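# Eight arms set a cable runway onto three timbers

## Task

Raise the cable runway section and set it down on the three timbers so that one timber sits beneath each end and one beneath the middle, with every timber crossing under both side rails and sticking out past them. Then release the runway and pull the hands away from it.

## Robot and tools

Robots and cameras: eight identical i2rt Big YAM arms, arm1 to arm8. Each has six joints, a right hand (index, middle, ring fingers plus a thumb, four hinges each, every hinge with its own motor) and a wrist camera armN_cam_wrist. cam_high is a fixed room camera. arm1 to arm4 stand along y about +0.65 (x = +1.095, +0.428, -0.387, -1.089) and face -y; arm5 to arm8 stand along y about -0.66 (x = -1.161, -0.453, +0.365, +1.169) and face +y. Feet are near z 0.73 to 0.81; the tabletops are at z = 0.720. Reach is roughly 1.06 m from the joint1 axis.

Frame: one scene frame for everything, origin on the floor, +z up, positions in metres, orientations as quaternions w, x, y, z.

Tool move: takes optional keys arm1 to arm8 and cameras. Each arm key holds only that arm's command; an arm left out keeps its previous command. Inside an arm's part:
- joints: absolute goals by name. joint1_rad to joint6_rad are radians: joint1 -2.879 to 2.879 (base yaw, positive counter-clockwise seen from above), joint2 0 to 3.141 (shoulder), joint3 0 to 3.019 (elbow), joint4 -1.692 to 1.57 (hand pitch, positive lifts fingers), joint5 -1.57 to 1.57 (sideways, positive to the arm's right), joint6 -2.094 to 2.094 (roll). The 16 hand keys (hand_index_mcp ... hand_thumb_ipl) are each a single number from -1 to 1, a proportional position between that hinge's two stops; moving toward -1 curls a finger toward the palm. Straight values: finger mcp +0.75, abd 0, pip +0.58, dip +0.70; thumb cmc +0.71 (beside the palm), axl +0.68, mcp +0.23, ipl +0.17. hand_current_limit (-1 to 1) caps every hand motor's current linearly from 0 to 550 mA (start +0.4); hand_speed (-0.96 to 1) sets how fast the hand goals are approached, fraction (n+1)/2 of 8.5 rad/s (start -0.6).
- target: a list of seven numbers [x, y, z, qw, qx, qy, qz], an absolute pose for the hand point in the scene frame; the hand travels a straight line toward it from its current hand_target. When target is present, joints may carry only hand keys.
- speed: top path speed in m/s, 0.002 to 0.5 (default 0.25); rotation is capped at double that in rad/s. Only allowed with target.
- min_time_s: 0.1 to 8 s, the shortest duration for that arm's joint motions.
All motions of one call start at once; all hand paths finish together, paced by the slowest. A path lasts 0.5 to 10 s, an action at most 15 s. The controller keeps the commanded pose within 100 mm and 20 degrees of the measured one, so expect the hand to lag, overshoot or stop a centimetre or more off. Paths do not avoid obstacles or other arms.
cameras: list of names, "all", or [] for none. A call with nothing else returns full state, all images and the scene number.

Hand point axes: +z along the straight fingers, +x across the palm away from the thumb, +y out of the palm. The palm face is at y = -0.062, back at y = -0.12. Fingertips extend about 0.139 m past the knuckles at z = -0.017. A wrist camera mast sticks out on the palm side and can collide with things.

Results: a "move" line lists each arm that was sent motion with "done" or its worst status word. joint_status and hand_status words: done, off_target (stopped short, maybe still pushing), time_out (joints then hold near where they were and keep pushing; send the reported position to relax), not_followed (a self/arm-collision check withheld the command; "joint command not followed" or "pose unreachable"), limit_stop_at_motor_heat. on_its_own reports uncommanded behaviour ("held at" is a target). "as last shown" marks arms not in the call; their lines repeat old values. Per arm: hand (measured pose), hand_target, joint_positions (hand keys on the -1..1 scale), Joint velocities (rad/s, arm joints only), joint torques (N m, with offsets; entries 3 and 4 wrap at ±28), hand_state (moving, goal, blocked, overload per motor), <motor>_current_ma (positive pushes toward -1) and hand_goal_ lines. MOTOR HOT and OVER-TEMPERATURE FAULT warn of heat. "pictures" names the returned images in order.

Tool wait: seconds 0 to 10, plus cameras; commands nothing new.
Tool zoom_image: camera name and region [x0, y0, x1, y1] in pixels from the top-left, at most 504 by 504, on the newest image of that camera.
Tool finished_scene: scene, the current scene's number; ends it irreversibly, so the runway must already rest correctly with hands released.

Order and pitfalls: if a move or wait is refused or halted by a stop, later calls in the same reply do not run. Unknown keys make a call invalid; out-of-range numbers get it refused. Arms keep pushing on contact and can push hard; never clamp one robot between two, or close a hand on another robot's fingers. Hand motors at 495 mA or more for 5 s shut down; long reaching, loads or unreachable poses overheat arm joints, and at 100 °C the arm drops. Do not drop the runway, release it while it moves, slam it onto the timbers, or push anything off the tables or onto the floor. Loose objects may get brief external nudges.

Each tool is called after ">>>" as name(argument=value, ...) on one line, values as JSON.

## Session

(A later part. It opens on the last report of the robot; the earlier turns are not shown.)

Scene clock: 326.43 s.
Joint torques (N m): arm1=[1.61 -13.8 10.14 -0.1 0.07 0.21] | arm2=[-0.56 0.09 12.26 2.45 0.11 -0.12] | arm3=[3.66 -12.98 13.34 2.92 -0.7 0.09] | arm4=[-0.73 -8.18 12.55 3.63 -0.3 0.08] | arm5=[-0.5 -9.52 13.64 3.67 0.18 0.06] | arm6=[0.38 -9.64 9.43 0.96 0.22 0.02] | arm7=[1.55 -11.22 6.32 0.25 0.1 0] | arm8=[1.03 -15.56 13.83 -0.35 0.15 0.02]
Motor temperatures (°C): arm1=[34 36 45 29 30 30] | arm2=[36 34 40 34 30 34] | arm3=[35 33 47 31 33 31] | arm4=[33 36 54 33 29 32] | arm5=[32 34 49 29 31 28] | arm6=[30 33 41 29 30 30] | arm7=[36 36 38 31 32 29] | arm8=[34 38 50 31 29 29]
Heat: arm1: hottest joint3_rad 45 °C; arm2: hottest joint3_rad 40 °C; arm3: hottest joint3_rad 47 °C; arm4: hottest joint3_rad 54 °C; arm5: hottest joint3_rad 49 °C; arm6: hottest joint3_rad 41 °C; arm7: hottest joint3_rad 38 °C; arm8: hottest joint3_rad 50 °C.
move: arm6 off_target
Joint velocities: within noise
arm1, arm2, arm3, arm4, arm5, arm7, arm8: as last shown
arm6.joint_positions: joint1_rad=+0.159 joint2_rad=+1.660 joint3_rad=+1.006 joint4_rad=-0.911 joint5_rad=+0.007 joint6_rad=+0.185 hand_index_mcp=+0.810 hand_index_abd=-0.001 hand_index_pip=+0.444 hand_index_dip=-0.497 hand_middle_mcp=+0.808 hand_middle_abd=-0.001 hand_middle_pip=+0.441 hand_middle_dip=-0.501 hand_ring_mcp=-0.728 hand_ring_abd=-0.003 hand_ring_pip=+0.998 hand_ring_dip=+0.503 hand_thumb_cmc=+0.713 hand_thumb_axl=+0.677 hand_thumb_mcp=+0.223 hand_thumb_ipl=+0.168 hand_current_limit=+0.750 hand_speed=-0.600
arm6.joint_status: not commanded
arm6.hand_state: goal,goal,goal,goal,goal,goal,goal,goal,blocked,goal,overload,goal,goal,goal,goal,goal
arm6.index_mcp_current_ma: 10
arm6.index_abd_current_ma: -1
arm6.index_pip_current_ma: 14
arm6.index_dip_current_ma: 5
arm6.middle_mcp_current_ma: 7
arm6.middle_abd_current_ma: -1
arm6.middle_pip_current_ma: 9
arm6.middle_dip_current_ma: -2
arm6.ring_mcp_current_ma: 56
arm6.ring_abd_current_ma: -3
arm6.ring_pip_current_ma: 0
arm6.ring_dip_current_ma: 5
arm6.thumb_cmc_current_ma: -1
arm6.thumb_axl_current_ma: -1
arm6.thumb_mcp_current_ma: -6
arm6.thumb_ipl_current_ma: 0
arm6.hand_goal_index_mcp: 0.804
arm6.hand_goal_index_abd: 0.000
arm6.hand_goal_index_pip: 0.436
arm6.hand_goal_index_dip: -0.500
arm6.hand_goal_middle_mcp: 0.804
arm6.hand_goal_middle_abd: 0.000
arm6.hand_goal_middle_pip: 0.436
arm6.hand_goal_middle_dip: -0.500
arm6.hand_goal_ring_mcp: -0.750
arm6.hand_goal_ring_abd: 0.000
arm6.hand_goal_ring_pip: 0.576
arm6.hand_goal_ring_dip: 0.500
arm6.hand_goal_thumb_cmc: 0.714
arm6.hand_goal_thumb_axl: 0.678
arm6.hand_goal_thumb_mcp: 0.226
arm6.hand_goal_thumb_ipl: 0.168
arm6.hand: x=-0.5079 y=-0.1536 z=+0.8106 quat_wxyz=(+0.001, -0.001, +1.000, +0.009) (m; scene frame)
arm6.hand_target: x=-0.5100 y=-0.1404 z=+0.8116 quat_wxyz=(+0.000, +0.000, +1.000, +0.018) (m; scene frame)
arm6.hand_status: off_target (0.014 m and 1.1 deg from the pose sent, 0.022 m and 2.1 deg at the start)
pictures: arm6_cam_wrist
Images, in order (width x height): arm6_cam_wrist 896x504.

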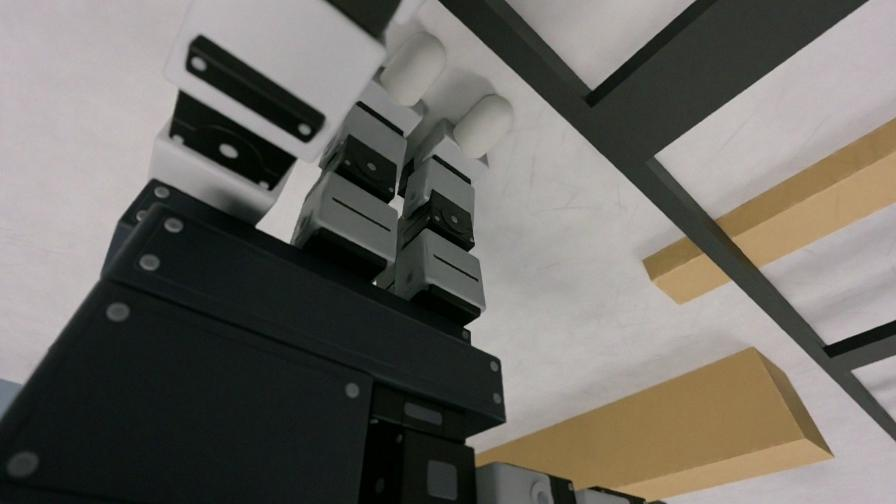

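>>> move(cameras=["arm6_cam_wrist","cam_high"])

Scene clock: 329.53 s.
Joint torques (N m): arm1=[1.67 -13.45 10 0.02 0.05 0.23] | arm2=[-0.44 -0.56 12.27 2.65 0.03 -0.13] | arm3=[3.55 -13.22 13.37 2.88 -0.71 0.1] | arm4=[-0.73 -8.23 12.55 3.63 -0.3 0.08] | arm5=[0.26 -9.11 13.64 3.82 0.21 0.01] | arm6=[0.5 -9.7 9.39 1.01 0.22 0.03] | arm7=[1.55 -11.28 6.35 0.21 0.09 0] | arm8=[0.09 -14.56 14.04 -0.47 0.14 0.06]
Motor temperatures (°C): arm1=[34 36 45 29 30 30] | arm2=[36 34 41 34 30 34] | arm3=[35 33 48 31 33 31] | arm4=[33 36 55 33 29 32] | arm5=[32 34 49 29 31 28] | arm6=[30 33 41 29 30 30] | arm7=[36 36 38 31 32 29] | arm8=[34 38 50 31 29 29]
Heat: arm1: hottest joint3_rad 45 °C; arm2: hottest joint3_rad 41 °C; arm3: hottest joint3_rad 48 °C; arm4: hottest joint3_rad 55 °C; arm5: hottest joint3_rad 49 °C; arm6: hottest joint3_rad 41 °C; arm7: hottest joint3_rad 38 °C; arm8: hottest joint3_rad 50 °C.
Joint velocities: within noise
arm1.joint_positions: joint1_rad=+0.212 joint2_rad=+1.633 joint3_rad=+1.289 joint4_rad=-1.254 joint5_rad=+0.002 joint6_rad=+0.237 hand_index_mcp=+0.752 hand_index_abd=-0.003 hand_index_pip=+0.573 hand_index_dip=-0.577 hand_middle_mcp=+0.751 hand_middle_abd=-0.003 hand_middle_pip=+0.574 hand_middle_dip=-0.577 hand_ring_mcp=+0.752 hand_ring_abd=-0.003 hand_ring_pip=+0.574 hand_ring_dip=-0.577 hand_thumb_cmc=+0.714 hand_thumb_axl=+0.677 hand_thumb_mcp=+0.222 hand_thumb_ipl=+0.168 hand_current_limit=+0.400 hand_speed=-0.600
arm1.joint_status: not commanded
arm1.hand_state: goal,goal,goal,goal,goal,goal,goal,goal,goal,goal,goal,goal,goal,goal,goal,goal
arm1.index_mcp_current_ma: -5
arm1.index_abd_current_ma: -6
arm1.index_pip_current_ma: -5
arm1.index_dip_current_ma: 7
arm1.middle_mcp_current_ma: -5
arm1.middle_abd_current_ma: -5
arm1.middle_pip_current_ma: -5
arm1.middle_dip_current_ma: 7
arm1.ring_mcp_current_ma: -5
arm1.ring_abd_current_ma: -5
arm1.ring_pip_current_ma: -4
arm1.ring_dip_current_ma: 6
arm1.thumb_cmc_current_ma: -1
arm1.thumb_axl_current_ma: -1
arm1.thumb_mcp_current_ma: -12
arm1.thumb_ipl_current_ma: -1
arm1.hand_goal_index_mcp: 0.754
arm1.hand_goal_index_abd: 0.000
arm1.hand_goal_index_pip: 0.576
arm1.hand_goal_index_dip: -0.580
arm1.hand_goal_middle_mcp: 0.754
arm1.hand_goal_middle_abd: 0.000
arm1.hand_goal_middle_pip: 0.576
arm1.hand_goal_middle_dip: -0.580
arm1.hand_goal_ring_mcp: 0.754
arm1.hand_goal_ring_abd: 0.000
arm1.hand_goal_ring_pip: 0.576
arm1.hand_goal_ring_dip: -0.580
arm1.hand_goal_thumb_cmc: 0.714
arm1.hand_goal_thumb_axl: 0.678
arm1.hand_goal_thumb_mcp: 0.226
arm1.hand_goal_thumb_ipl: 0.168
arm1.hand: x=+1.1831 y=+0.1107 z=+0.9349 quat_wxyz=(-0.014, +1.000, +0.002, -0.003) (m; scene frame)
arm1.hand_target: x=+1.1898 y=+0.1005 z=+0.9500 quat_wxyz=(+0.000, +1.000, +0.000, +0.000) (m; scene frame)
arm1.hand_status: not commanded
arm2.joint_positions: joint1_rad=-0.203 joint2_rad=+0.637 joint3_rad=+1.344 joint4_rad=-1.264 joint5_rad=-0.037 joint6_rad=+1.147 hand_index_mcp=+0.754 hand_index_abd=+0.000 hand_index_pip=+0.577 hand_index_dip=+0.696 hand_middle_mcp=+0.754 hand_middle_abd=+0.000 hand_middle_pip=+0.577 hand_middle_dip=+0.696 hand_ring_mcp=+0.754 hand_ring_abd=+0.000 hand_ring_pip=+0.577 hand_ring_dip=+0.696 hand_thumb_cmc=+0.714 hand_thumb_axl=+0.677 hand_thumb_mcp=+0.226 hand_thumb_ipl=+0.168 hand_current_limit=+0.400 hand_speed=-0.600
arm2.joint_status: not commanded
arm2.hand_state: goal,goal,goal,goal,goal,goal,goal,goal,goal,goal,goal,goal,goal,goal,goal,goal
arm2.index_mcp_current_ma: 0
arm2.index_abd_current_ma: 0
arm2.index_pip_current_ma: 0
arm2.index_dip_current_ma: 0
arm2.middle_mcp_current_ma: 0
arm2.middle_abd_current_ma: 0
arm2.middle_pip_current_ma: 0
arm2.middle_dip_current_ma: 0
arm2.ring_mcp_current_ma: 0
arm2.ring_abd_current_ma: 0
arm2.ring_pip_current_ma: 0
arm2.ring_dip_current_ma: 0
arm2.thumb_cmc_current_ma: 0
arm2.thumb_axl_current_ma: 0
arm2.thumb_mcp_current_ma: 0
arm2.thumb_ipl_current_ma: 0
arm2.hand_goal_index_mcp: 0.754
arm2.hand_goal_index_abd: 0.000
arm2.hand_goal_index_pip: 0.576
arm2.hand_goal_index_dip: 0.696
arm2.hand_goal_middle_mcp: 0.754
arm2.hand_goal_middle_abd: 0.000
arm2.hand_goal_middle_pip: 0.576
arm2.hand_goal_middle_dip: 0.696
arm2.hand_goal_ring_mcp: 0.754
arm2.hand_goal_ring_abd: 0.000
arm2.hand_goal_ring_pip: 0.576
arm2.hand_goal_ring_dip: 0.696
arm2.hand_goal_thumb_cmc: 0.714
arm2.hand_goal_thumb_axl: 0.678
arm2.hand_goal_thumb_mcp: 0.226
arm2.hand_goal_thumb_ipl: 0.168
arm2.hand: x=+0.2905 y=+0.4217 z=+1.2742 quat_wxyz=(+0.433, +0.679, -0.545, +0.234) (m; scene frame)
arm2.hand_target: x=+0.2911 y=+0.4248 z=+1.2909 quat_wxyz=(+0.447, +0.673, -0.539, +0.240) (m; scene frame)
arm2.hand_status: not commanded
arm3.joint_positions: joint1_rad=-0.271 joint2_rad=+1.800 joint3_rad=+1.228 joint4_rad=-1.038 joint5_rad=+0.010 joint6_rad=-0.268 hand_index_mcp=+0.837 hand_index_abd=-0.001 hand_index_pip=+0.441 hand_index_dip=-0.544 hand_middle_mcp=+0.829 hand_middle_abd=+0.001 hand_middle_pip=+0.447 hand_middle_dip=-0.520 hand_ring_mcp=+0.823 hand_ring_abd=+0.001 hand_ring_pip=+0.455 hand_ring_dip=-0.502 hand_thumb_cmc=+0.715 hand_thumb_axl=+0.677 hand_thumb_mcp=+0.223 hand_thumb_ipl=+0.168 hand_current_limit=+0.750 hand_speed=-0.600
arm3.joint_status: not commanded
arm3.hand_state: blocked,goal,goal,blocked,blocked,goal,goal,goal,blocked,goal,goal,goal,goal,goal,goal,goal
arm3.index_mcp_current_ma: 121
arm3.index_abd_current_ma: 0
arm3.index_pip_current_ma: 2
arm3.index_dip_current_ma: -20
arm3.middle_mcp_current_ma: 71
arm3.middle_abd_current_ma: 0
arm3.middle_pip_current_ma: 5
arm3.middle_dip_current_ma: -4
arm3.ring_mcp_current_ma: 56
arm3.ring_abd_current_ma: 0
arm3.ring_pip_current_ma: 13
arm3.ring_dip_current_ma: 3
arm3.thumb_cmc_current_ma: 0
arm3.thumb_axl_current_ma: 0
arm3.thumb_mcp_current_ma: -1
arm3.thumb_ipl_current_ma: 0
arm3.hand_goal_index_mcp: 0.770
arm3.hand_goal_index_abd: 0.000
arm3.hand_goal_index_pip: 0.436
arm3.hand_goal_index_dip: -0.520
arm3.hand_goal_middle_mcp: 0.780
arm3.hand_goal_middle_abd: 0.000
arm3.hand_goal_middle_pip: 0.436
arm3.hand_goal_middle_dip: -0.510
arm3.hand_goal_ring_mcp: 0.780
arm3.hand_goal_ring_abd: 0.000
arm3.hand_goal_ring_pip: 0.436
arm3.hand_goal_ring_dip: -0.510
arm3.hand_goal_thumb_cmc: 0.714
arm3.hand_goal_thumb_axl: 0.678
arm3.hand_goal_thumb_mcp: 0.226
arm3.hand_goal_thumb_ipl: 0.168
arm3.hand: x=-0.5514 y=+0.1080 z=+0.8053 quat_wxyz=(-0.019, +1.000, -0.009, +0.006) (m; scene frame)
arm3.hand_target: x=-0.5474 y=+0.0517 z=+0.8239 quat_wxyz=(+0.040, +0.999, +0.001, +0.001) (m; scene frame)
arm3.hand_status: not commanded
arm4.joint_positions: joint1_rad=-0.167 joint2_rad=+1.696 joint3_rad=+1.232 joint4_rad=-1.145 joint5_rad=-0.012 joint6_rad=-0.128 hand_index_mcp=+0.832 hand_index_abd=-0.001 hand_index_pip=+0.442 hand_index_dip=-0.542 hand_middle_mcp=+0.825 hand_middle_abd=+0.000 hand_middle_pip=+0.448 hand_middle_dip=-0.523 hand_ring_mcp=+0.822 hand_ring_abd=-0.001 hand_ring_pip=+0.456 hand_ring_dip=-0.511 hand_thumb_cmc=+0.715 hand_thumb_axl=+0.677 hand_thumb_mcp=+0.223 hand_thumb_ipl=+0.168 hand_current_limit=+0.750 hand_speed=-0.600
arm4.joint_status: not commanded
arm4.hand_state: blocked,goal,goal,blocked,blocked,goal,goal,goal,blocked,goal,goal,goal,goal,goal,goal,goal
arm4.index_mcp_current_ma: 147
arm4.index_abd_current_ma: 0
arm4.index_pip_current_ma: 4
arm4.index_dip_current_ma: -28
arm4.middle_mcp_current_ma: 124
arm4.middle_abd_current_ma: 0
arm4.middle_pip_current_ma: 11
arm4.middle_dip_current_ma: -13
arm4.ring_mcp_current_ma: 112
arm4.ring_abd_current_ma: 0
arm4.ring_pip_current_ma: 24
arm4.ring_dip_current_ma: 0
arm4.thumb_cmc_current_ma: 0
arm4.thumb_axl_current_ma: 0
arm4.thumb_mcp_current_ma: -2
arm4.thumb_ipl_current_ma: 0
arm4.hand_goal_index_mcp: 0.770
arm4.hand_goal_index_abd: 0.000
arm4.hand_goal_index_pip: 0.436
arm4.hand_goal_index_dip: -0.520
arm4.hand_goal_middle_mcp: 0.770
arm4.hand_goal_middle_abd: 0.000
arm4.hand_goal_middle_pip: 0.436
arm4.hand_goal_middle_dip: -0.510
arm4.hand_goal_ring_mcp: 0.770
arm4.hand_goal_ring_abd: 0.000
arm4.hand_goal_ring_pip: 0.436
arm4.hand_goal_ring_dip: -0.510
arm4.hand_goal_thumb_cmc: 0.714
arm4.hand_goal_thumb_axl: 0.678
arm4.hand_goal_thumb_mcp: 0.226
arm4.hand_goal_thumb_ipl: 0.168
arm4.hand: x=-1.1713 y=+0.0948 z=+0.8077 quat_wxyz=(-0.017, +1.000, -0.002, +0.003) (m; scene frame)
arm4.hand_target: x=-1.1687 y=+0.0416 z=+0.8244 quat_wxyz=(+0.040, +0.999, +0.000, +0.001) (m; scene frame)
arm4.hand_status: not commanded
arm5.joint_positions: joint1_rad=+0.026 joint2_rad=+1.762 joint3_rad=+1.168 joint4_rad=-1.004 joint5_rad=-0.014 joint6_rad=-0.015 hand_index_mcp=+0.835 hand_index_abd=-0.001 hand_index_pip=+0.443 hand_index_dip=-0.515 hand_middle_mcp=+0.834 hand_middle_abd=+0.000 hand_middle_pip=+0.443 hand_middle_dip=-0.514 hand_ring_mcp=+0.829 hand_ring_abd=+0.002 hand_ring_pip=+0.443 hand_ring_dip=-0.511 hand_thumb_cmc=+0.715 hand_thumb_axl=+0.677 hand_thumb_mcp=+0.223 hand_thumb_ipl=+0.168 hand_current_limit=+0.750 hand_speed=-0.600
arm5.joint_status: not commanded
arm5.hand_state: blocked,goal,goal,goal,blocked,goal,goal,goal,blocked,goal,goal,goal,goal,goal,goal,goal
arm5.index_mcp_current_ma: 154
arm5.index_abd_current_ma: 0
arm5.index_pip_current_ma: 9
arm5.index_dip_current_ma: -25
arm5.middle_mcp_current_ma: 151
arm5.middle_abd_current_ma: 0
arm5.middle_pip_current_ma: 8
arm5.middle_dip_current_ma: -23
arm5.ring_mcp_current_ma: 134
arm5.ring_abd_current_ma: 1
arm5.ring_pip_current_ma: 9
arm5.ring_dip_current_ma: -16
arm5.thumb_cmc_current_ma: 1
arm5.thumb_axl_current_ma: 0
arm5.thumb_mcp_current_ma: -4
arm5.thumb_ipl_current_ma: 0
arm5.hand_goal_index_mcp: 0.780
arm5.hand_goal_index_abd: 0.000
arm5.hand_goal_index_pip: 0.436
arm5.hand_goal_index_dip: -0.500
arm5.hand_goal_middle_mcp: 0.780
arm5.hand_goal_middle_abd: 0.000
arm5.hand_goal_middle_pip: 0.436
arm5.hand_goal_middle_dip: -0.500
arm5.hand_goal_ring_mcp: 0.780
arm5.hand_goal_ring_abd: 0.000
arm5.hand_goal_ring_pip: 0.436
arm5.hand_goal_ring_dip: -0.500
arm5.hand_goal_thumb_cmc: 0.714
arm5.hand_goal_thumb_axl: 0.678
arm5.hand_goal_thumb_mcp: 0.226
arm5.hand_goal_thumb_ipl: 0.168
arm5.hand: x=-1.1326 y=-0.1039 z=+0.8123 quat_wxyz=(-0.002, +0.001, +1.000, -0.015) (m; scene frame)
arm5.hand_target: x=-1.1305 y=-0.0435 z=+0.8331 quat_wxyz=(+0.000, +0.001, +0.999, +0.050) (m; scene frame)
arm5.hand_status: not commanded
arm6.joint_positions: joint1_rad=+0.159 joint2_rad=+1.660 joint3_rad=+1.006 joint4_rad=-0.911 joint5_rad=+0.007 joint6_rad=+0.185 hand_index_mcp=+0.810 hand_index_abd=-0.001 hand_index_pip=+0.444 hand_index_dip=-0.497 hand_middle_mcp=+0.808 hand_middle_abd=-0.001 hand_middle_pip=+0.441 hand_middle_dip=-0.501 hand_ring_mcp=-0.728 hand_ring_abd=-0.003 hand_ring_pip=+0.998 hand_ring_dip=+0.503 hand_thumb_cmc=+0.713 hand_thumb_axl=+0.677 hand_thumb_mcp=+0.223 hand_thumb_ipl=+0.168 hand_current_limit=+0.750 hand_speed=-0.600
arm6.joint_status: not commanded
arm6.hand_state: goal,goal,goal,goal,goal,goal,goal,goal,blocked,goal,overload,goal,goal,goal,goal,goal
arm6.index_mcp_current_ma: 10
arm6.index_abd_current_ma: -1
arm6.index_pip_current_ma: 14
arm6.index_dip_current_ma: 5
arm6.middle_mcp_current_ma: 7
arm6.middle_abd_current_ma: -1
arm6.middle_pip_current_ma: 9
arm6.middle_dip_current_ma: -2
arm6.ring_mcp_current_ma: 56
arm6.ring_abd_current_ma: -3
arm6.ring_pip_current_ma: 0
arm6.ring_dip_current_ma: 5
arm6.thumb_cmc_current_ma: -1
arm6.thumb_axl_current_ma: -1
arm6.thumb_mcp_current_ma: -6
arm6.thumb_ipl_current_ma: 0
arm6.hand_goal_index_mcp: 0.804
arm6.hand_goal_index_abd: 0.000
arm6.hand_goal_index_pip: 0.436
arm6.hand_goal_index_dip: -0.500
arm6.hand_goal_middle_mcp: 0.804
arm6.hand_goal_middle_abd: 0.000
arm6.hand_goal_middle_pip: 0.436
arm6.hand_goal_middle_dip: -0.500
arm6.hand_goal_ring_mcp: -0.750
arm6.hand_goal_ring_abd: 0.000
arm6.hand_goal_ring_pip: 0.576
arm6.hand_goal_ring_dip: 0.500
arm6.hand_goal_thumb_cmc: 0.714
arm6.hand_goal_thumb_axl: 0.678
arm6.hand_goal_thumb_mcp: 0.226
arm6.hand_goal_thumb_ipl: 0.168
arm6.hand: x=-0.5079 y=-0.1536 z=+0.8106 quat_wxyz=(+0.001, -0.001, +1.000, +0.009) (m; scene frame)
arm6.hand_target: x=-0.5100 y=-0.1404 z=+0.8116 quat_wxyz=(+0.000, +0.000, +1.000, +0.018) (m; scene frame)
arm6.hand_status: off_target (0.014 m and 1.1 deg from the pose sent, 0.022 m and 2.1 deg at the start)
arm7.joint_positions: joint1_rad=-0.008 joint2_rad=+1.394 joint3_rad=+0.944 joint4_rad=-1.112 joint5_rad=+0.000 joint6_rad=-0.042 hand_index_mcp=+0.755 hand_index_abd=+0.000 hand_index_pip=+0.579 hand_index_dip=-0.798 hand_middle_mcp=+0.755 hand_middle_abd=+0.000 hand_middle_pip=+0.578 hand_middle_dip=-0.797 hand_ring_mcp=+0.755 hand_ring_abd=+0.000 hand_ring_pip=+0.578 hand_ring_dip=-0.798 hand_thumb_cmc=+0.712 hand_thumb_axl=+0.677 hand_thumb_mcp=+0.223 hand_thumb_ipl=+0.168 hand_current_limit=+0.750 hand_speed=-0.600
arm7.joint_status: not commanded
arm7.hand_state: goal,goal,goal,goal,goal,goal,goal,goal,goal,goal,goal,goal,goal,goal,goal,goal
arm7.index_mcp_current_ma: 2
arm7.index_abd_current_ma: 0
arm7.index_pip_current_ma: 6
arm7.index_dip_current_ma: 5
arm7.middle_mcp_current_ma: 2
arm7.middle_abd_current_ma: 0
arm7.middle_pip_current_ma: 5
arm7.middle_dip_current_ma: 5
arm7.ring_mcp_current_ma: 2
arm7.ring_abd_current_ma: 1
arm7.ring_pip_current_ma: 5
arm7.ring_dip_current_ma: 5
arm7.thumb_cmc_current_ma: -4
arm7.thumb_axl_current_ma: -1
arm7.thumb_mcp_current_ma: -9
arm7.thumb_ipl_current_ma: -1
arm7.hand_goal_index_mcp: 0.754
arm7.hand_goal_index_abd: 0.000
arm7.hand_goal_index_pip: 0.576
arm7.hand_goal_index_dip: -0.800
arm7.hand_goal_middle_mcp: 0.754
arm7.hand_goal_middle_abd: 0.000
arm7.hand_goal_middle_pip: 0.576
arm7.hand_goal_middle_dip: -0.800
arm7.hand_goal_ring_mcp: 0.754
arm7.hand_goal_ring_abd: 0.000
arm7.hand_goal_ring_pip: 0.576
arm7.hand_goal_ring_dip: -0.800
arm7.hand_goal_thumb_cmc: 0.714
arm7.hand_goal_thumb_axl: 0.678
arm7.hand_goal_thumb_mcp: 0.226
arm7.hand_goal_thumb_ipl: 0.168
arm7.hand: x=+0.4041 y=-0.1943 z=+0.8997 quat_wxyz=(+0.000, +0.000, +1.000, +0.003) (m; scene frame)
arm7.hand_target: x=+0.4051 y=-0.1999 z=+0.9000 quat_wxyz=(+0.000, +0.000, +1.000, +0.000) (m; scene frame)
arm7.hand_status: not commanded
arm8.joint_positions: joint1_rad=-0.393 joint2_rad=+1.717 joint3_rad=+1.354 joint4_rad=-1.259 joint5_rad=+0.012 joint6_rad=-0.348 hand_index_mcp=+0.749 hand_index_abd=+0.003 hand_index_pip=+0.573 hand_index_dip=-0.582 hand_middle_mcp=+0.749 hand_middle_abd=+0.003 hand_middle_pip=+0.573 hand_middle_dip=-0.577 hand_ring_mcp=+0.752 hand_ring_abd=+0.002 hand_ring_pip=+0.574 hand_ring_dip=-0.577 hand_thumb_cmc=+0.715 hand_thumb_axl=+0.677 hand_thumb_mcp=+0.223 hand_thumb_ipl=+0.168 hand_current_limit=+0.400 hand_speed=-0.600
arm8.joint_status: not commanded
arm8.hand_state: goal,goal,goal,goal,goal,goal,goal,goal,goal,goal,goal,goal,goal,goal,goal,goal
arm8.index_mcp_current_ma: -4
arm8.index_abd_current_ma: 1
arm8.index_pip_current_ma: -2
arm8.index_dip_current_ma: -1
arm8.middle_mcp_current_ma: -4
arm8.middle_abd_current_ma: 2
arm8.middle_pip_current_ma: -2
arm8.middle_dip_current_ma: 2
arm8.ring_mcp_current_ma: -1
arm8.ring_abd_current_ma: 1
arm8.ring_pip_current_ma: -1
arm8.ring_dip_current_ma: 2
arm8.thumb_cmc_current_ma: 0
arm8.thumb_axl_current_ma: 0
arm8.thumb_mcp_current_ma: -2
arm8.thumb_ipl_current_ma: 0
arm8.hand_goal_index_mcp: 0.754
arm8.hand_goal_index_abd: 0.000
arm8.hand_goal_index_pip: 0.576
arm8.hand_goal_index_dip: -0.580
arm8.hand_goal_middle_mcp: 0.754
arm8.hand_goal_middle_abd: 0.000
arm8.hand_goal_middle_pip: 0.576
arm8.hand_goal_middle_dip: -0.580
arm8.hand_goal_ring_mcp: 0.754
arm8.hand_goal_ring_abd: 0.000
arm8.hand_goal_ring_pip: 0.576
arm8.hand_goal_ring_dip: -0.580
arm8.hand_goal_thumb_cmc: 0.714
arm8.hand_goal_thumb_axl: 0.678
arm8.hand_goal_thumb_mcp: 0.226
arm8.hand_goal_thumb_ipl: 0.168
arm8.hand: x=+1.3619 y=-0.1148 z=+0.9234 quat_wxyz=(-0.009, -0.001, +1.000, -0.022) (m; scene frame)
arm8.hand_target: x=+1.3721 y=-0.1012 z=+0.9501 quat_wxyz=(+0.000, +0.000, +1.000, +0.000) (m; scene frame)
arm8.hand_status: not commanded
pictures: arm6_cam_wrist, cam_high
Images, in order (width x height): arm6_cam_wrist 896x504, cam_high 896x504.

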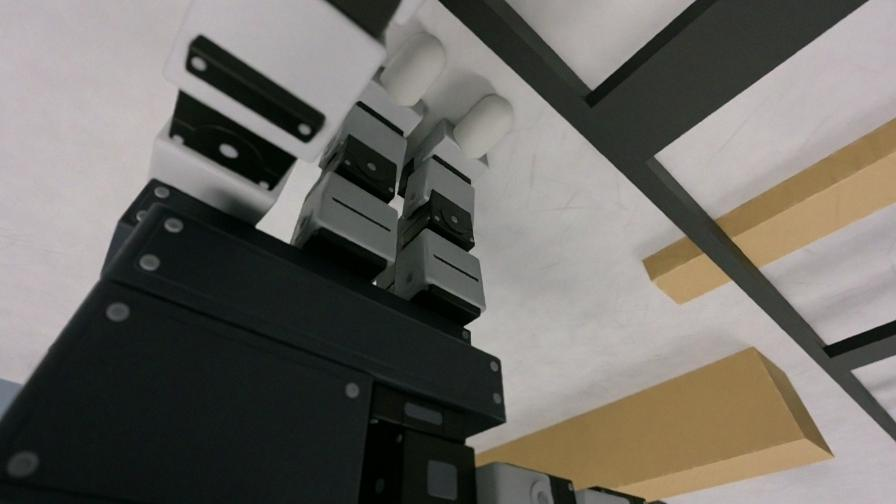

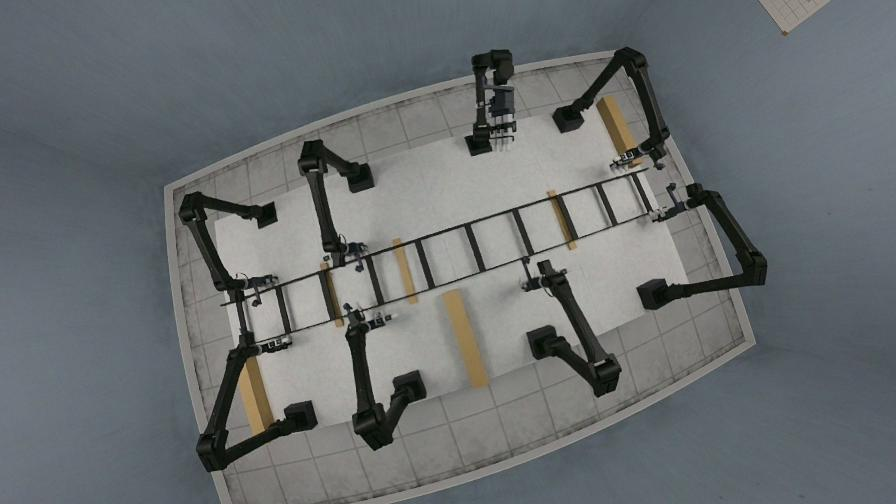

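>>> move(arm6={"target":[-0.51,-0.120,0.8185,0,0,1,0.026],"speed":0.1,"joints":{"hand_index_mcp":0.83,"hand_middle_mcp":0.83,"hand_index_pip":0.37,"hand_middle_pip":0.37,"hand_index_dip":-0.465,"hand_middle_dip":-0.465}}, cameras=["arm6_cam_wrist"])

>>> move(arm6={"target":[-0.51,-0.100,0.822,0,0,1,0.030],"speed":0.1}, cameras=["arm6_cam_wrist"])

Scene clock: 332.00 s.
Joint torques (N m): arm1=[1.44 -13.86 10.06 -0.01 0.08 0.18] | arm2=[-0.73 -0.09 12.19 2.61 0.04 -0.11] | arm3=[3.43 -13.04 13.41 2.93 -0.71 0.09] | arm4=[-0.67 -8.18 12.55 3.64 -0.3 0.08] | arm5=[-0.38 -10.34 13.41 3.82 0.22 0.07] | arm6=[-0.15 -9.17 12.11 1.09 0.26 -0.05] | arm7=[1.61 -11.22 6.32 0.23 0.09 0] | arm8=[1.26 -15.44 13.96 -0.49 0.12 0.05]
Motor temperatures (°C): arm1=[34 36 45 29 30 30] | arm2=[36 34 41 34 30 34] | arm3=[35 33 48 31 33 31] | arm4=[33 36 55 33 29 32] | arm5=[32 34 50 29 31 28] | arm6=[30 33 41 29 30 30] | arm7=[36 36 38 31 32 29] | arm8=[34 38 50 31 29 29]
Heat: arm1: hottest joint3_rad 45 °C; arm2: hottest joint3_rad 41 °C; arm3: hottest joint3_rad 48 °C; arm4: hottest joint3_rad 55 °C; arm5: hottest joint3_rad 50 °C; arm6: hottest joint3_rad 41 °C; arm7: hottest joint3_rad 38 °C; arm8: hottest joint3_rad 50 °C.
move: arm6 off_target
Joint velocities: within noise
arm1, arm2, arm3, arm4, arm5, arm7, arm8: as last shown
arm6.joint_positions: joint1_rad=+0.159 joint2_rad=+1.675 joint3_rad=+1.026 joint4_rad=-0.926 joint5_rad=+0.009 joint6_rad=+0.185 hand_index_mcp=+0.854 hand_index_abd=+0.000 hand_index_pip=+0.388 hand_index_dip=-0.469 hand_middle_mcp=+0.853 hand_middle_abd=-0.001 hand_middle_pip=+0.389 hand_middle_dip=-0.469 hand_ring_mcp=-0.728 hand_ring_abd=-0.003 hand_ring_pip=+0.998 hand_ring_dip=+0.503 hand_thumb_cmc=+0.713 hand_thumb_axl=+0.677 hand_thumb_mcp=+0.223 hand_thumb_ipl=+0.168 hand_current_limit=+0.750 hand_speed=-0.600
arm6.joint_status: hand_index_mcp off_target (ended at +0.854, target +0.830); hand_middle_mcp off_target (ended at +0.853, target +0.830); the others done
arm6.hand_state: blocked,goal,goal,goal,blocked,goal,goal,goal,blocked,goal,overload,goal,goal,goal,goal,goal
arm6.index_mcp_current_ma: 63
arm6.index_abd_current_ma: 0
arm6.index_pip_current_ma: 41
arm6.index_dip_current_ma: -8
arm6.middle_mcp_current_ma: 60
arm6.middle_abd_current_ma: -1
arm6.middle_pip_current_ma: 43
arm6.middle_dip_current_ma: -8
arm6.ring_mcp_current_ma: 56
arm6.ring_abd_current_ma: -3
arm6.ring_pip_current_ma: 0
arm6.ring_dip_current_ma: 5
arm6.thumb_cmc_current_ma: -1
arm6.thumb_axl_current_ma: -1
arm6.thumb_mcp_current_ma: -6
arm6.thumb_ipl_current_ma: 0
arm6.hand_goal_index_mcp: 0.830
arm6.hand_goal_index_abd: 0.000
arm6.hand_goal_index_pip: 0.370
arm6.hand_goal_index_dip: -0.464
arm6.hand_goal_middle_mcp: 0.830
arm6.hand_goal_middle_abd: 0.000
arm6.hand_goal_middle_pip: 0.370
arm6.hand_goal_middle_dip: -0.464
arm6.hand_goal_ring_mcp: -0.750
arm6.hand_goal_ring_abd: 0.000
arm6.hand_goal_ring_pip: 0.576
arm6.hand_goal_ring_dip: 0.500
arm6.hand_goal_thumb_cmc: 0.714
arm6.hand_goal_thumb_axl: 0.678
arm6.hand_goal_thumb_mcp: 0.226
arm6.hand_goal_thumb_ipl: 0.168
arm6.hand: x=-0.5085 y=-0.1492 z=+0.8099 quat_wxyz=(+0.003, -0.001, +1.000, +0.004) (m; scene frame)
arm6.hand_target: x=-0.5098 y=-0.1216 z=+0.8193 quat_wxyz=(+0.000, +0.000, +1.000, +0.026) (m; scene frame)
arm6.hand_status: off_target (0.030 m and 2.5 deg from the pose sent, 0.035 m and 2.0 deg at the start)
pictures: arm6_cam_wrist
Images, in order (width x height): arm6_cam_wrist 896x504.

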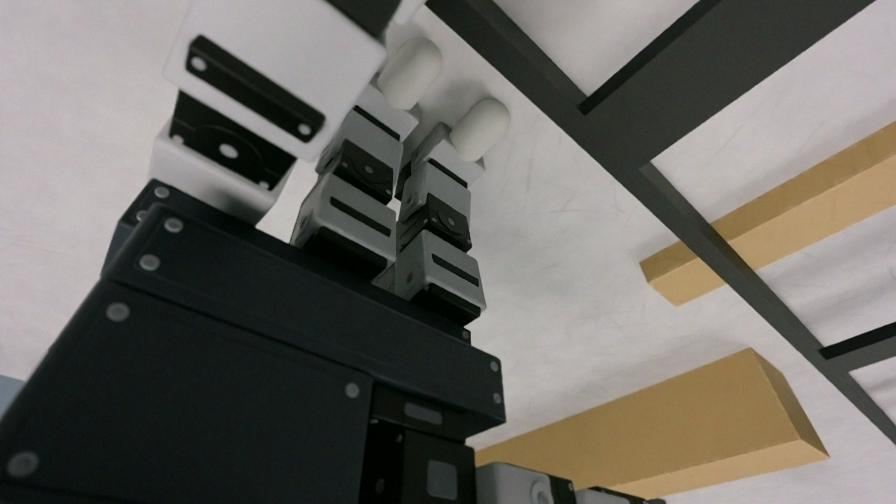

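Scene clock: 333.00 s.
Joint torques (N m): arm1=[1.85 -13.39 10.03 -0.02 0.07 0.21] | arm2=[-0.91 -0.38 12.22 2.54 0.04 -0.08] | arm3=[3.43 -13.04 13.34 2.86 -0.7 0.11] | arm4=[-0.73 -8.23 12.55 3.63 -0.3 0.08] | arm5=[-0.15 -9.93 13.61 3.58 0.16 -0.04] | arm6=[-0.38 -9.35 13.79 2.02 0.28 -0.12] | arm7=[1.55 -11.16 6.35 0.23 0.09 0.01] | arm8=[0.67 -15.03 14 -0.16 0.11 0.05]
Motor temperatures (°C): arm1=[34 36 45 29 30 30] | arm2=[36 34 41 34 30 34] | arm3=[35 33 48 31 33 31] | arm4=[33 36 55 33 29 32] | arm5=[32 34 50 29 31 28] | arm6=[30 33 41 29 30 30] | arm7=[36 36 38 31 32 29] | arm8=[34 38 50 31 29 29]
Heat: arm1: hottest joint3_rad 45 °C; arm2: hottest joint3_rad 41 °C; arm3: hottest joint3_rad 48 °C; arm4: hottest joint3_rad 55 °C; arm5: hottest joint3_rad 50 °C; arm6: hottest joint3_rad 41 °C; arm7: hottest joint3_rad 38 °C; arm8: hottest joint3_rad 50 °C.
move: arm6 off_target
Joint velocities: within noise
arm1, arm2, arm3, arm4, arm5, arm7, arm8: as last shown
arm6.joint_positions: joint1_rad=+0.156 joint2_rad=+1.699 joint3_rad=+1.060 joint4_rad=-0.964 joint5_rad=+0.010 joint6_rad=+0.185 hand_index_mcp=+0.864 hand_index_abd=+0.000 hand_index_pip=+0.377 hand_index_dip=-0.478 hand_middle_mcp=+0.865 hand_middle_abd=+0.000 hand_middle_pip=+0.375 hand_middle_dip=-0.481 hand_ring_mcp=-0.728 hand_ring_abd=-0.003 hand_ring_pip=+0.998 hand_ring_dip=+0.503 hand_thumb_cmc=+0.713 hand_thumb_axl=+0.677 hand_thumb_mcp=+0.223 hand_thumb_ipl=+0.168 hand_current_limit=+0.750 hand_speed=-0.600
arm6.joint_status: not commanded
arm6.hand_state: blocked,goal,goal,goal,blocked,goal,goal,goal,blocked,goal,overload,goal,goal,goal,goal,goal
arm6.index_mcp_current_ma: 99
arm6.index_abd_current_ma: 0
arm6.index_pip_current_ma: 13
arm6.index_dip_current_ma: -29
arm6.middle_mcp_current_ma: 104
arm6.middle_abd_current_ma: 0
arm6.middle_pip_current_ma: 8
arm6.middle_dip_current_ma: -39
arm6.ring_mcp_current_ma: 56
arm6.ring_abd_current_ma: -3
arm6.ring_pip_current_ma: 0
arm6.ring_dip_current_ma: 5
arm6.thumb_cmc_current_ma: -1
arm6.thumb_axl_current_ma: -1
arm6.thumb_mcp_current_ma: -6
arm6.thumb_ipl_current_ma: 0
arm6.hand_goal_index_mcp: 0.830
arm6.hand_goal_index_abd: 0.000
arm6.hand_goal_index_pip: 0.370
arm6.hand_goal_index_dip: -0.464
arm6.hand_goal_middle_mcp: 0.830
arm6.hand_goal_middle_abd: 0.000
arm6.hand_goal_middle_pip: 0.370
arm6.hand_goal_middle_dip: -0.464
arm6.hand_goal_ring_mcp: -0.750
arm6.hand_goal_ring_abd: 0.000
arm6.hand_goal_ring_pip: 0.576
arm6.hand_goal_ring_dip: 0.500
arm6.hand_goal_thumb_cmc: 0.714
arm6.hand_goal_thumb_axl: 0.678
arm6.hand_goal_thumb_mcp: 0.226
arm6.hand_goal_thumb_ipl: 0.168
arm6.hand: x=-0.5073 y=-0.1450 z=+0.8084 quat_wxyz=(+0.006, +0.001, +1.000, -0.009) (m; scene frame)
arm6.hand_target: x=-0.5094 y=-0.1036 z=+0.8243 quat_wxyz=(+0.000, +0.000, +1.000, +0.030) (m; scene frame)
arm6.hand_status: off_target (0.047 m and 4.6 deg from the pose sent, 0.051 m and 2.9 deg at the start)
pictures: arm6_cam_wrist
Images, in order (width x height): arm6_cam_wrist 896x504.

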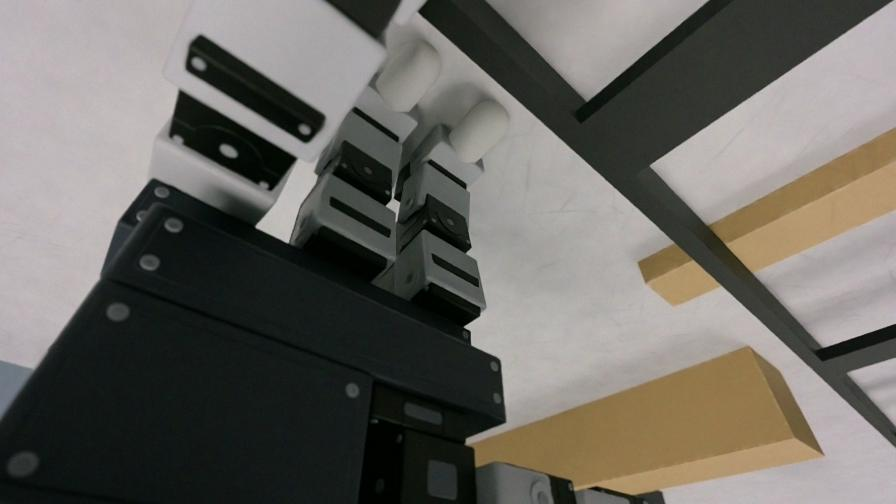

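>>> move(arm6={"target":[-0.51,-0.140,0.836,0,0,1,0.016],"speed":0.1})

>>> move(arm6={"target":[-0.51,-0.115,0.832,0,0,1,0.028],"speed":0.1}, cameras=["arm6_cam_wrist"])

Scene clock: 335.03 s.
Joint torques (N m): arm1=[1.55 -13.22 10.07 -0.03 0.04 0.21] | arm2=[-0.67 -0.32 12.22 2.5 0.04 -0.12] | arm3=[3.55 -12.81 13.34 2.86 -0.7 0.1] | arm4=[-0.73 -8.18 12.56 3.62 -0.3 0.08] | arm5=[-0.15 -9.52 13.65 3.49 0.24 0.01] | arm6=[0.56 -12.81 7.69 0.14 0.09 0.02] | arm7=[1.38 -11.16 6.35 0.21 0.1 -0.01] | arm8=[-0.26 -15.09 13.82 -0.34 0.15 -0.01]
Motor temperatures (°C): arm1=[34 36 45 29 30 30] | arm2=[36 34 41 34 30 34] | arm3=[35 33 48 31 33 31] | arm4=[33 36 55 33 29 32] | arm5=[32 34 50 29 31 28] | arm6=[30 33 41 29 30 30] | arm7=[36 36 38 31 32 29] | arm8=[34 38 50 31 29 29]
Heat: arm1: hottest joint3_rad 45 °C; arm2: hottest joint3_rad 41 °C; arm3: hottest joint3_rad 48 °C; arm4: hottest joint3_rad 55 °C; arm5: hottest joint3_rad 50 °C; arm6: hottest joint3_rad 41 °C; arm7: hottest joint3_rad 38 °C; arm8: hottest joint3_rad 50 °C.
move: arm6 done
Joint velocities: within noise
arm1, arm2, arm3, arm4, arm5, arm7, arm8: as last shown
arm6.joint_positions: joint1_rad=+0.156 joint2_rad=+1.663 joint3_rad=+1.060 joint4_rad=-0.964 joint5_rad=+0.010 joint6_rad=+0.185 hand_index_mcp=+0.831 hand_index_abd=+0.000 hand_index_pip=+0.374 hand_index_dip=-0.466 hand_middle_mcp=+0.831 hand_middle_abd=+0.000 hand_middle_pip=+0.373 hand_middle_dip=-0.466 hand_ring_mcp=-0.728 hand_ring_abd=-0.003 hand_ring_pip=+0.998 hand_ring_dip=+0.503 hand_thumb_cmc=+0.713 hand_thumb_axl=+0.677 hand_thumb_mcp=+0.223 hand_thumb_ipl=+0.168 hand_current_limit=+0.750 hand_speed=-0.600
arm6.joint_status: not commanded
arm6.hand_state: goal,goal,goal,goal,goal,goal,goal,goal,blocked,goal,overload,goal,goal,goal,goal,goal
arm6.index_mcp_current_ma: 1
arm6.index_abd_current_ma: 0
arm6.index_pip_current_ma: 5
arm6.index_dip_current_ma: -3
arm6.middle_mcp_current_ma: 1
arm6.middle_abd_current_ma: 0
arm6.middle_pip_current_ma: 4
arm6.middle_dip_current_ma: -3
arm6.ring_mcp_current_ma: 56
arm6.ring_abd_current_ma: -3
arm6.ring_pip_current_ma: 0
arm6.ring_dip_current_ma: 5
arm6.thumb_cmc_current_ma: -1
arm6.thumb_axl_current_ma: -1
arm6.thumb_mcp_current_ma: -6
arm6.thumb_ipl_current_ma: 0
arm6.hand_goal_index_mcp: 0.830
arm6.hand_goal_index_abd: 0.000
arm6.hand_goal_index_pip: 0.370
arm6.hand_goal_index_dip: -0.464
arm6.hand_goal_middle_mcp: 0.830
arm6.hand_goal_middle_abd: 0.000
arm6.hand_goal_middle_pip: 0.370
arm6.hand_goal_middle_dip: -0.464
arm6.hand_goal_ring_mcp: -0.750
arm6.hand_goal_ring_abd: 0.000
arm6.hand_goal_ring_pip: 0.576
arm6.hand_goal_ring_dip: 0.500
arm6.hand_goal_thumb_cmc: 0.714
arm6.hand_goal_thumb_axl: 0.678
arm6.hand_goal_thumb_mcp: 0.226
arm6.hand_goal_thumb_ipl: 0.168
arm6.on_its_own: hand_index_mcp moved -0.033 to your old target +0.830; hand_middle_mcp moved -0.034 to your old target +0.830
arm6.hand: x=-0.5079 y=-0.1415 z=+0.8260 quat_wxyz=(+0.003, +0.001, +1.000, +0.008) (m; scene frame)
arm6.hand_target: x=-0.5101 y=-0.1400 z=+0.8359 quat_wxyz=(+0.000, +0.000, +1.000, +0.016) (m; scene frame)
arm6.hand_status: done (0.010 m and 0.9 deg from the pose sent, 0.028 m and 3.0 deg at the start)
pictures: none

Scene clock: 336.10 s.
Joint torques (N m): arm1=[1.85 -12.98 10.09 -0.05 0.06 0.21] | arm2=[-0.67 -0.15 12.21 2.56 0.07 -0.17] | arm3=[3.55 -13.1 13.39 2.92 -0.71 0.09] | arm4=[-0.67 -8.23 12.55 3.62 -0.3 0.08] | arm5=[-1.14 -9.47 13.5 3.73 0.18 -0.03] | arm6=[-0.09 -11.46 11.62 0.79 0.25 -0.06] | arm7=[1.44 -11.11 6.34 0.24 0.08 0.01] | arm8=[-0.09 -15.03 14.05 -0.47 0.08 0.05]
Motor temperatures (°C): arm1=[34 36 45 29 30 30] | arm2=[36 34 41 34 30 34] | arm3=[35 33 48 31 33 31] | arm4=[33 36 56 33 29 32] | arm5=[32 34 50 29 31 28] | arm6=[30 33 41 29 30 30] | arm7=[36 36 38 31 32 29] | arm8=[34 38 50 31 29 29]
Heat: arm1: hottest joint3_rad 45 °C; arm2: hottest joint3_rad 41 °C; arm3: hottest joint3_rad 48 °C; arm4: hottest joint3_rad 56 °C; arm5: hottest joint3_rad 50 °C; arm6: hottest joint3_rad 41 °C; arm7: hottest joint3_rad 38 °C; arm8: hottest joint3_rad 50 °C.
move: arm6 off_target
Joint velocities: arm1=[-0.024 0.005 0.007 -0.017 -0.022 -0.154] | arm2=[within noise] | arm3=[within noise] | arm4=[within noise] | arm5=[within noise] | arm6=[within noise] | arm7=[within noise] | arm8=[within noise]
arm1, arm2, arm3, arm4, arm5, arm7, arm8: as last shown
arm6.joint_positions: joint1_rad=+0.156 joint2_rad=+1.689 joint3_rad=+1.060 joint4_rad=-0.954 joint5_rad=+0.010 joint6_rad=+0.185 hand_index_mcp=+0.831 hand_index_abd=+0.000 hand_index_pip=+0.374 hand_index_dip=-0.466 hand_middle_mcp=+0.831 hand_middle_abd=+0.000 hand_middle_pip=+0.373 hand_middle_dip=-0.466 hand_ring_mcp=-0.728 hand_ring_abd=-0.003 hand_ring_pip=+0.998 hand_ring_dip=+0.503 hand_thumb_cmc=+0.713 hand_thumb_axl=+0.677 hand_thumb_mcp=+0.223 hand_thumb_ipl=+0.168 hand_current_limit=+0.750 hand_speed=-0.600
arm6.joint_status: not commanded
arm6.hand_state: goal,goal,goal,goal,goal,goal,goal,goal,blocked,goal,overload,goal,goal,goal,goal,goal
arm6.index_mcp_current_ma: 1
arm6.index_abd_current_ma: 0
arm6.index_pip_current_ma: 5
arm6.index_dip_current_ma: -3
arm6.middle_mcp_current_ma: 1
arm6.middle_abd_current_ma: 0
arm6.middle_pip_current_ma: 4
arm6.middle_dip_current_ma: -3
arm6.ring_mcp_current_ma: 56
arm6.ring_abd_current_ma: -3
arm6.ring_pip_current_ma: 0
arm6.ring_dip_current_ma: 5
arm6.thumb_cmc_current_ma: -1
arm6.thumb_axl_current_ma: -1
arm6.thumb_mcp_current_ma: -6
arm6.thumb_ipl_current_ma: 0
arm6.hand_goal_index_mcp: 0.830
arm6.hand_goal_index_abd: 0.000
arm6.hand_goal_index_pip: 0.370
arm6.hand_goal_index_dip: -0.464
arm6.hand_goal_middle_mcp: 0.830
arm6.hand_goal_middle_abd: 0.000
arm6.hand_goal_middle_pip: 0.370
arm6.hand_goal_middle_dip: -0.464
arm6.hand_goal_ring_mcp: -0.750
arm6.hand_goal_ring_abd: 0.000
arm6.hand_goal_ring_pip: 0.576
arm6.hand_goal_ring_dip: 0.500
arm6.hand_goal_thumb_cmc: 0.714
arm6.hand_goal_thumb_axl: 0.678
arm6.hand_goal_thumb_mcp: 0.226
arm6.hand_goal_thumb_ipl: 0.168
arm6.hand: x=-0.5080 y=-0.1415 z=+0.8139 quat_wxyz=(+0.004, +0.001, +1.000, +0.000) (m; scene frame)
arm6.hand_target: x=-0.5098 y=-0.1165 z=+0.8328 quat_wxyz=(+0.000, +0.000, +1.000, +0.028) (m; scene frame)
arm6.hand_status: off_target (0.032 m and 3.2 deg from the pose sent, 0.027 m and 2.3 deg at the start)
pictures: arm6_cam_wrist
Images, in order (width x height): arm6_cam_wrist 896x504.

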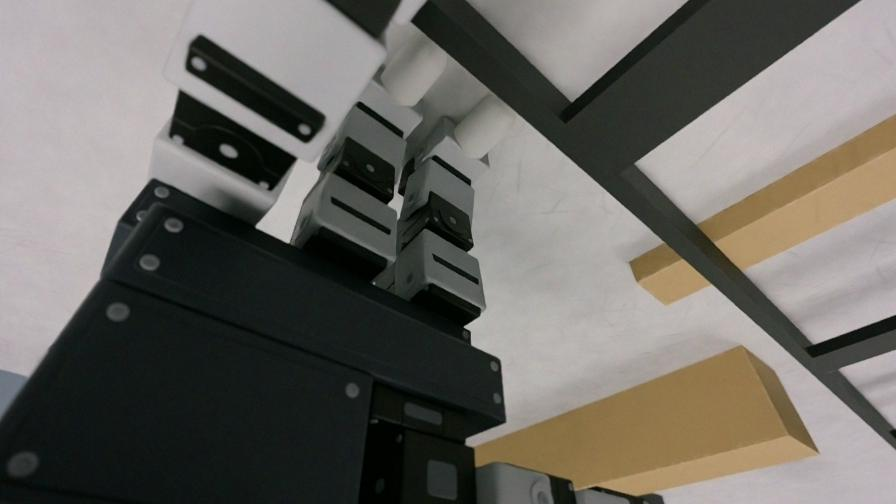

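>>> move(arm6={"target":[-0.51,-0.108,0.825,0,0,1,0.034],"speed":0.1}, cameras=["arm6_cam_wrist"])

Scene clock: 337.43 s.
Joint torques (N m): arm1=[1.61 -13.51 10.06 -0.03 0.06 0.19] | arm2=[-0.62 -0.09 12.26 2.48 0.06 -0.13] | arm3=[3.37 -13.04 13.35 2.88 -0.71 0.1] | arm4=[-0.62 -8.23 12.55 3.62 -0.3 0.08] | arm5=[-0.09 -9.35 13.55 3.92 0.23 -0.02] | arm6=[-0.09 -10.7 11.64 1.07 0.3 -0.09] | arm7=[1.49 -11.16 6.35 0.21 0.08 0.01] | arm8=[0.32 -14.74 14.24 -0.2 0.11 0.02]
Motor temperatures (°C): arm1=[34 36 45 29 30 30] | arm2=[36 34 41 34 30 34] | arm3=[35 33 48 31 33 31] | arm4=[33 36 56 33 29 32] | arm5=[32 34 50 29 31 28] | arm6=[30 33 41 29 30 30] | arm7=[36 36 38 31 32 29] | arm8=[34 38 50 31 29 29]
Heat: arm1: hottest joint3_rad 45 °C; arm2: hottest joint3_rad 41 °C; arm3: hottest joint3_rad 48 °C; arm4: hottest joint3_rad 56 °C; arm5: hottest joint3_rad 50 °C; arm6: hottest joint3_rad 41 °C; arm7: hottest joint3_rad 38 °C; arm8: hottest joint3_rad 50 °C.
move: arm6 off_target
Joint velocities: within noise
arm1, arm2, arm3, arm4, arm5, arm7, arm8: as last shown
arm6.joint_positions: joint1_rad=+0.156 joint2_rad=+1.699 joint3_rad=+1.063 joint4_rad=-0.929 joint5_rad=+0.010 joint6_rad=+0.184 hand_index_mcp=+0.833 hand_index_abd=+0.000 hand_index_pip=+0.374 hand_index_dip=-0.466 hand_middle_mcp=+0.834 hand_middle_abd=+0.000 hand_middle_pip=+0.374 hand_middle_dip=-0.466 hand_ring_mcp=-0.728 hand_ring_abd=-0.003 hand_ring_pip=+0.998 hand_ring_dip=+0.503 hand_thumb_cmc=+0.713 hand_thumb_axl=+0.677 hand_thumb_mcp=+0.223 hand_thumb_ipl=+0.168 hand_current_limit=+0.750 hand_speed=-0.600
arm6.joint_status: not commanded
arm6.hand_state: goal,goal,goal,goal,goal,goal,goal,goal,blocked,goal,overload,goal,goal,goal,goal,goal
arm6.index_mcp_current_ma: 6
arm6.index_abd_current_ma: 0
arm6.index_pip_current_ma: 7
arm6.index_dip_current_ma: -3
arm6.middle_mcp_current_ma: 7
arm6.middle_abd_current_ma: 0
arm6.middle_pip_current_ma: 7
arm6.middle_dip_current_ma: -3
arm6.ring_mcp_current_ma: 56
arm6.ring_abd_current_ma: -3
arm6.ring_pip_current_ma: 0
arm6.ring_dip_current_ma: 5
arm6.thumb_cmc_current_ma: -1
arm6.thumb_axl_current_ma: -1
arm6.thumb_mcp_current_ma: -6
arm6.thumb_ipl_current_ma: 0
arm6.hand_goal_index_mcp: 0.830
arm6.hand_goal_index_abd: 0.000
arm6.hand_goal_index_pip: 0.370
arm6.hand_goal_index_dip: -0.464
arm6.hand_goal_middle_mcp: 0.830
arm6.hand_goal_middle_abd: 0.000
arm6.hand_goal_middle_pip: 0.370
arm6.hand_goal_middle_dip: -0.464
arm6.hand_goal_ring_mcp: -0.750
arm6.hand_goal_ring_abd: 0.000
arm6.hand_goal_ring_pip: 0.576
arm6.hand_goal_ring_dip: 0.500
arm6.hand_goal_thumb_cmc: 0.714
arm6.hand_goal_thumb_axl: 0.678
arm6.hand_goal_thumb_mcp: 0.226
arm6.hand_goal_thumb_ipl: 0.168
arm6.hand: x=-0.5090 y=-0.1351 z=+0.8122 quat_wxyz=(+0.003, +0.001, +1.000, +0.009) (m; scene frame)
arm6.hand_target: x=-0.5098 y=-0.1095 z=+0.8258 quat_wxyz=(+0.000, +0.000, +0.999, +0.034) (m; scene frame)
arm6.hand_status: off_target (0.030 m and 2.8 deg from the pose sent, 0.035 m and 3.9 deg at the start)
pictures: arm6_cam_wrist
Images, in order (width x height): arm6_cam_wrist 896x504.

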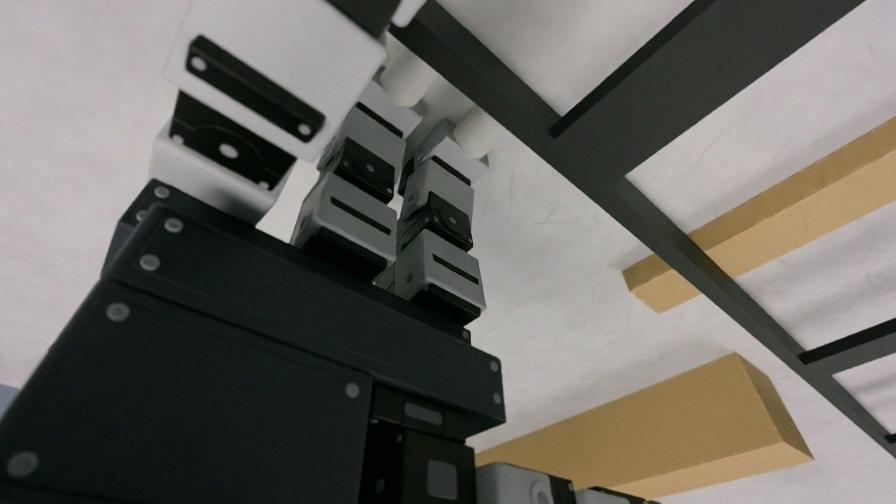

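>>> move(arm6={"target":[-0.51,-0.095,0.825,0,0,1,0.036],"speed":0.1}, cameras=["arm6_cam_wrist"])

Scene clock: 338.83 s.
Joint torques (N m): arm1=[1.61 -13.51 10.04 -0.06 0.06 0.22] | arm2=[-0.38 -0.32 12 2.37 0.07 -0.15] | arm3=[3.43 -13.16 13.38 2.92 -0.7 0.09] | arm4=[-0.73 -8.23 12.56 3.63 -0.3 0.08] | arm5=[-0.67 -10.11 13.6 3.71 0.2 -0.02] | arm6=[-0.26 -10.81 12.38 0.88 0.27 -0.12] | arm7=[1.49 -11.22 6.35 0.21 0.1 0] | arm8=[-0.38 -15.15 14.12 -0.38 0.15 -0.01]
Motor temperatures (°C): arm1=[34 36 45 29 30 30] | arm2=[36 34 41 34 30 34] | arm3=[35 33 49 31 33 31] | arm4=[33 36 56 33 29 32] | arm5=[32 34 50 29 31 28] | arm6=[30 33 41 29 30 30] | arm7=[36 36 38 31 32 29] | arm8=[34 38 50 31 29 29]
Heat: arm1: hottest joint3_rad 45 °C; arm2: hottest joint3_rad 41 °C; arm3: hottest joint3_rad 49 °C; arm4: hottest joint3_rad 56 °C; arm5: hottest joint3_rad 50 °C; arm6: hottest joint3_rad 41 °C; arm7: hottest joint3_rad 38 °C; arm8: hottest joint3_rad 50 °C.
move: arm6 off_target
Joint velocities: within noise
arm1, arm2, arm3, arm4, arm5, arm7, arm8: as last shown
arm6.joint_positions: joint1_rad=+0.152 joint2_rad=+1.720 joint3_rad=+1.090 joint4_rad=-0.929 joint5_rad=+0.012 joint6_rad=+0.183 hand_index_mcp=+0.851 hand_index_abd=+0.000 hand_index_pip=+0.383 hand_index_dip=-0.466 hand_middle_mcp=+0.853 hand_middle_abd=+0.000 hand_middle_pip=+0.383 hand_middle_dip=-0.466 hand_ring_mcp=-0.728 hand_ring_abd=-0.003 hand_ring_pip=+0.998 hand_ring_dip=+0.503 hand_thumb_cmc=+0.713 hand_thumb_axl=+0.677 hand_thumb_mcp=+0.223 hand_thumb_ipl=+0.168 hand_current_limit=+0.750 hand_speed=-0.600
arm6.joint_status: not commanded
arm6.hand_state: blocked,goal,goal,goal,blocked,goal,goal,goal,blocked,goal,overload,goal,goal,goal,goal,goal
arm6.index_mcp_current_ma: 55
arm6.index_abd_current_ma: 0
arm6.index_pip_current_ma: 29
arm6.index_dip_current_ma: -2
arm6.middle_mcp_current_ma: 60
arm6.middle_abd_current_ma: 0
arm6.middle_pip_current_ma: 27
arm6.middle_dip_current_ma: -2
arm6.ring_mcp_current_ma: 56
arm6.ring_abd_current_ma: -3
arm6.ring_pip_current_ma: 0
arm6.ring_dip_current_ma: 5
arm6.thumb_cmc_current_ma: -1
arm6.thumb_axl_current_ma: -1
arm6.thumb_mcp_current_ma: -6
arm6.thumb_ipl_current_ma: 0
arm6.hand_goal_index_mcp: 0.830
arm6.hand_goal_index_abd: 0.000
arm6.hand_goal_index_pip: 0.370
arm6.hand_goal_index_dip: -0.464
arm6.hand_goal_middle_mcp: 0.830
arm6.hand_goal_middle_abd: 0.000
arm6.hand_goal_middle_pip: 0.370
arm6.hand_goal_middle_dip: -0.464
arm6.hand_goal_ring_mcp: -0.750
arm6.hand_goal_ring_abd: 0.000
arm6.hand_goal_ring_pip: 0.576
arm6.hand_goal_ring_dip: 0.500
arm6.hand_goal_thumb_cmc: 0.714
arm6.hand_goal_thumb_axl: 0.678
arm6.hand_goal_thumb_mcp: 0.226
arm6.hand_goal_thumb_ipl: 0.168
arm6.hand: x=-0.5090 y=-0.1244 z=+0.8122 quat_wxyz=(+0.003, +0.002, +1.000, +0.012) (m; scene frame)
arm6.hand_target: x=-0.5097 y=-0.0967 z=+0.8259 quat_wxyz=(+0.000, +0.000, +0.999, +0.036) (m; scene frame)
arm6.hand_status: off_target (0.032 m and 2.7 deg from the pose sent, 0.042 m and 3.1 deg at the start)
pictures: arm6_cam_wrist
Images, in order (width x height): arm6_cam_wrist 896x504.

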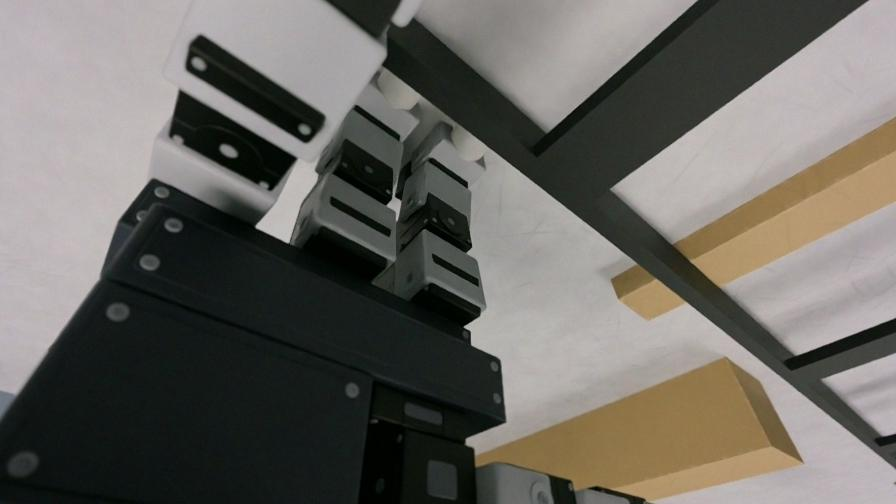

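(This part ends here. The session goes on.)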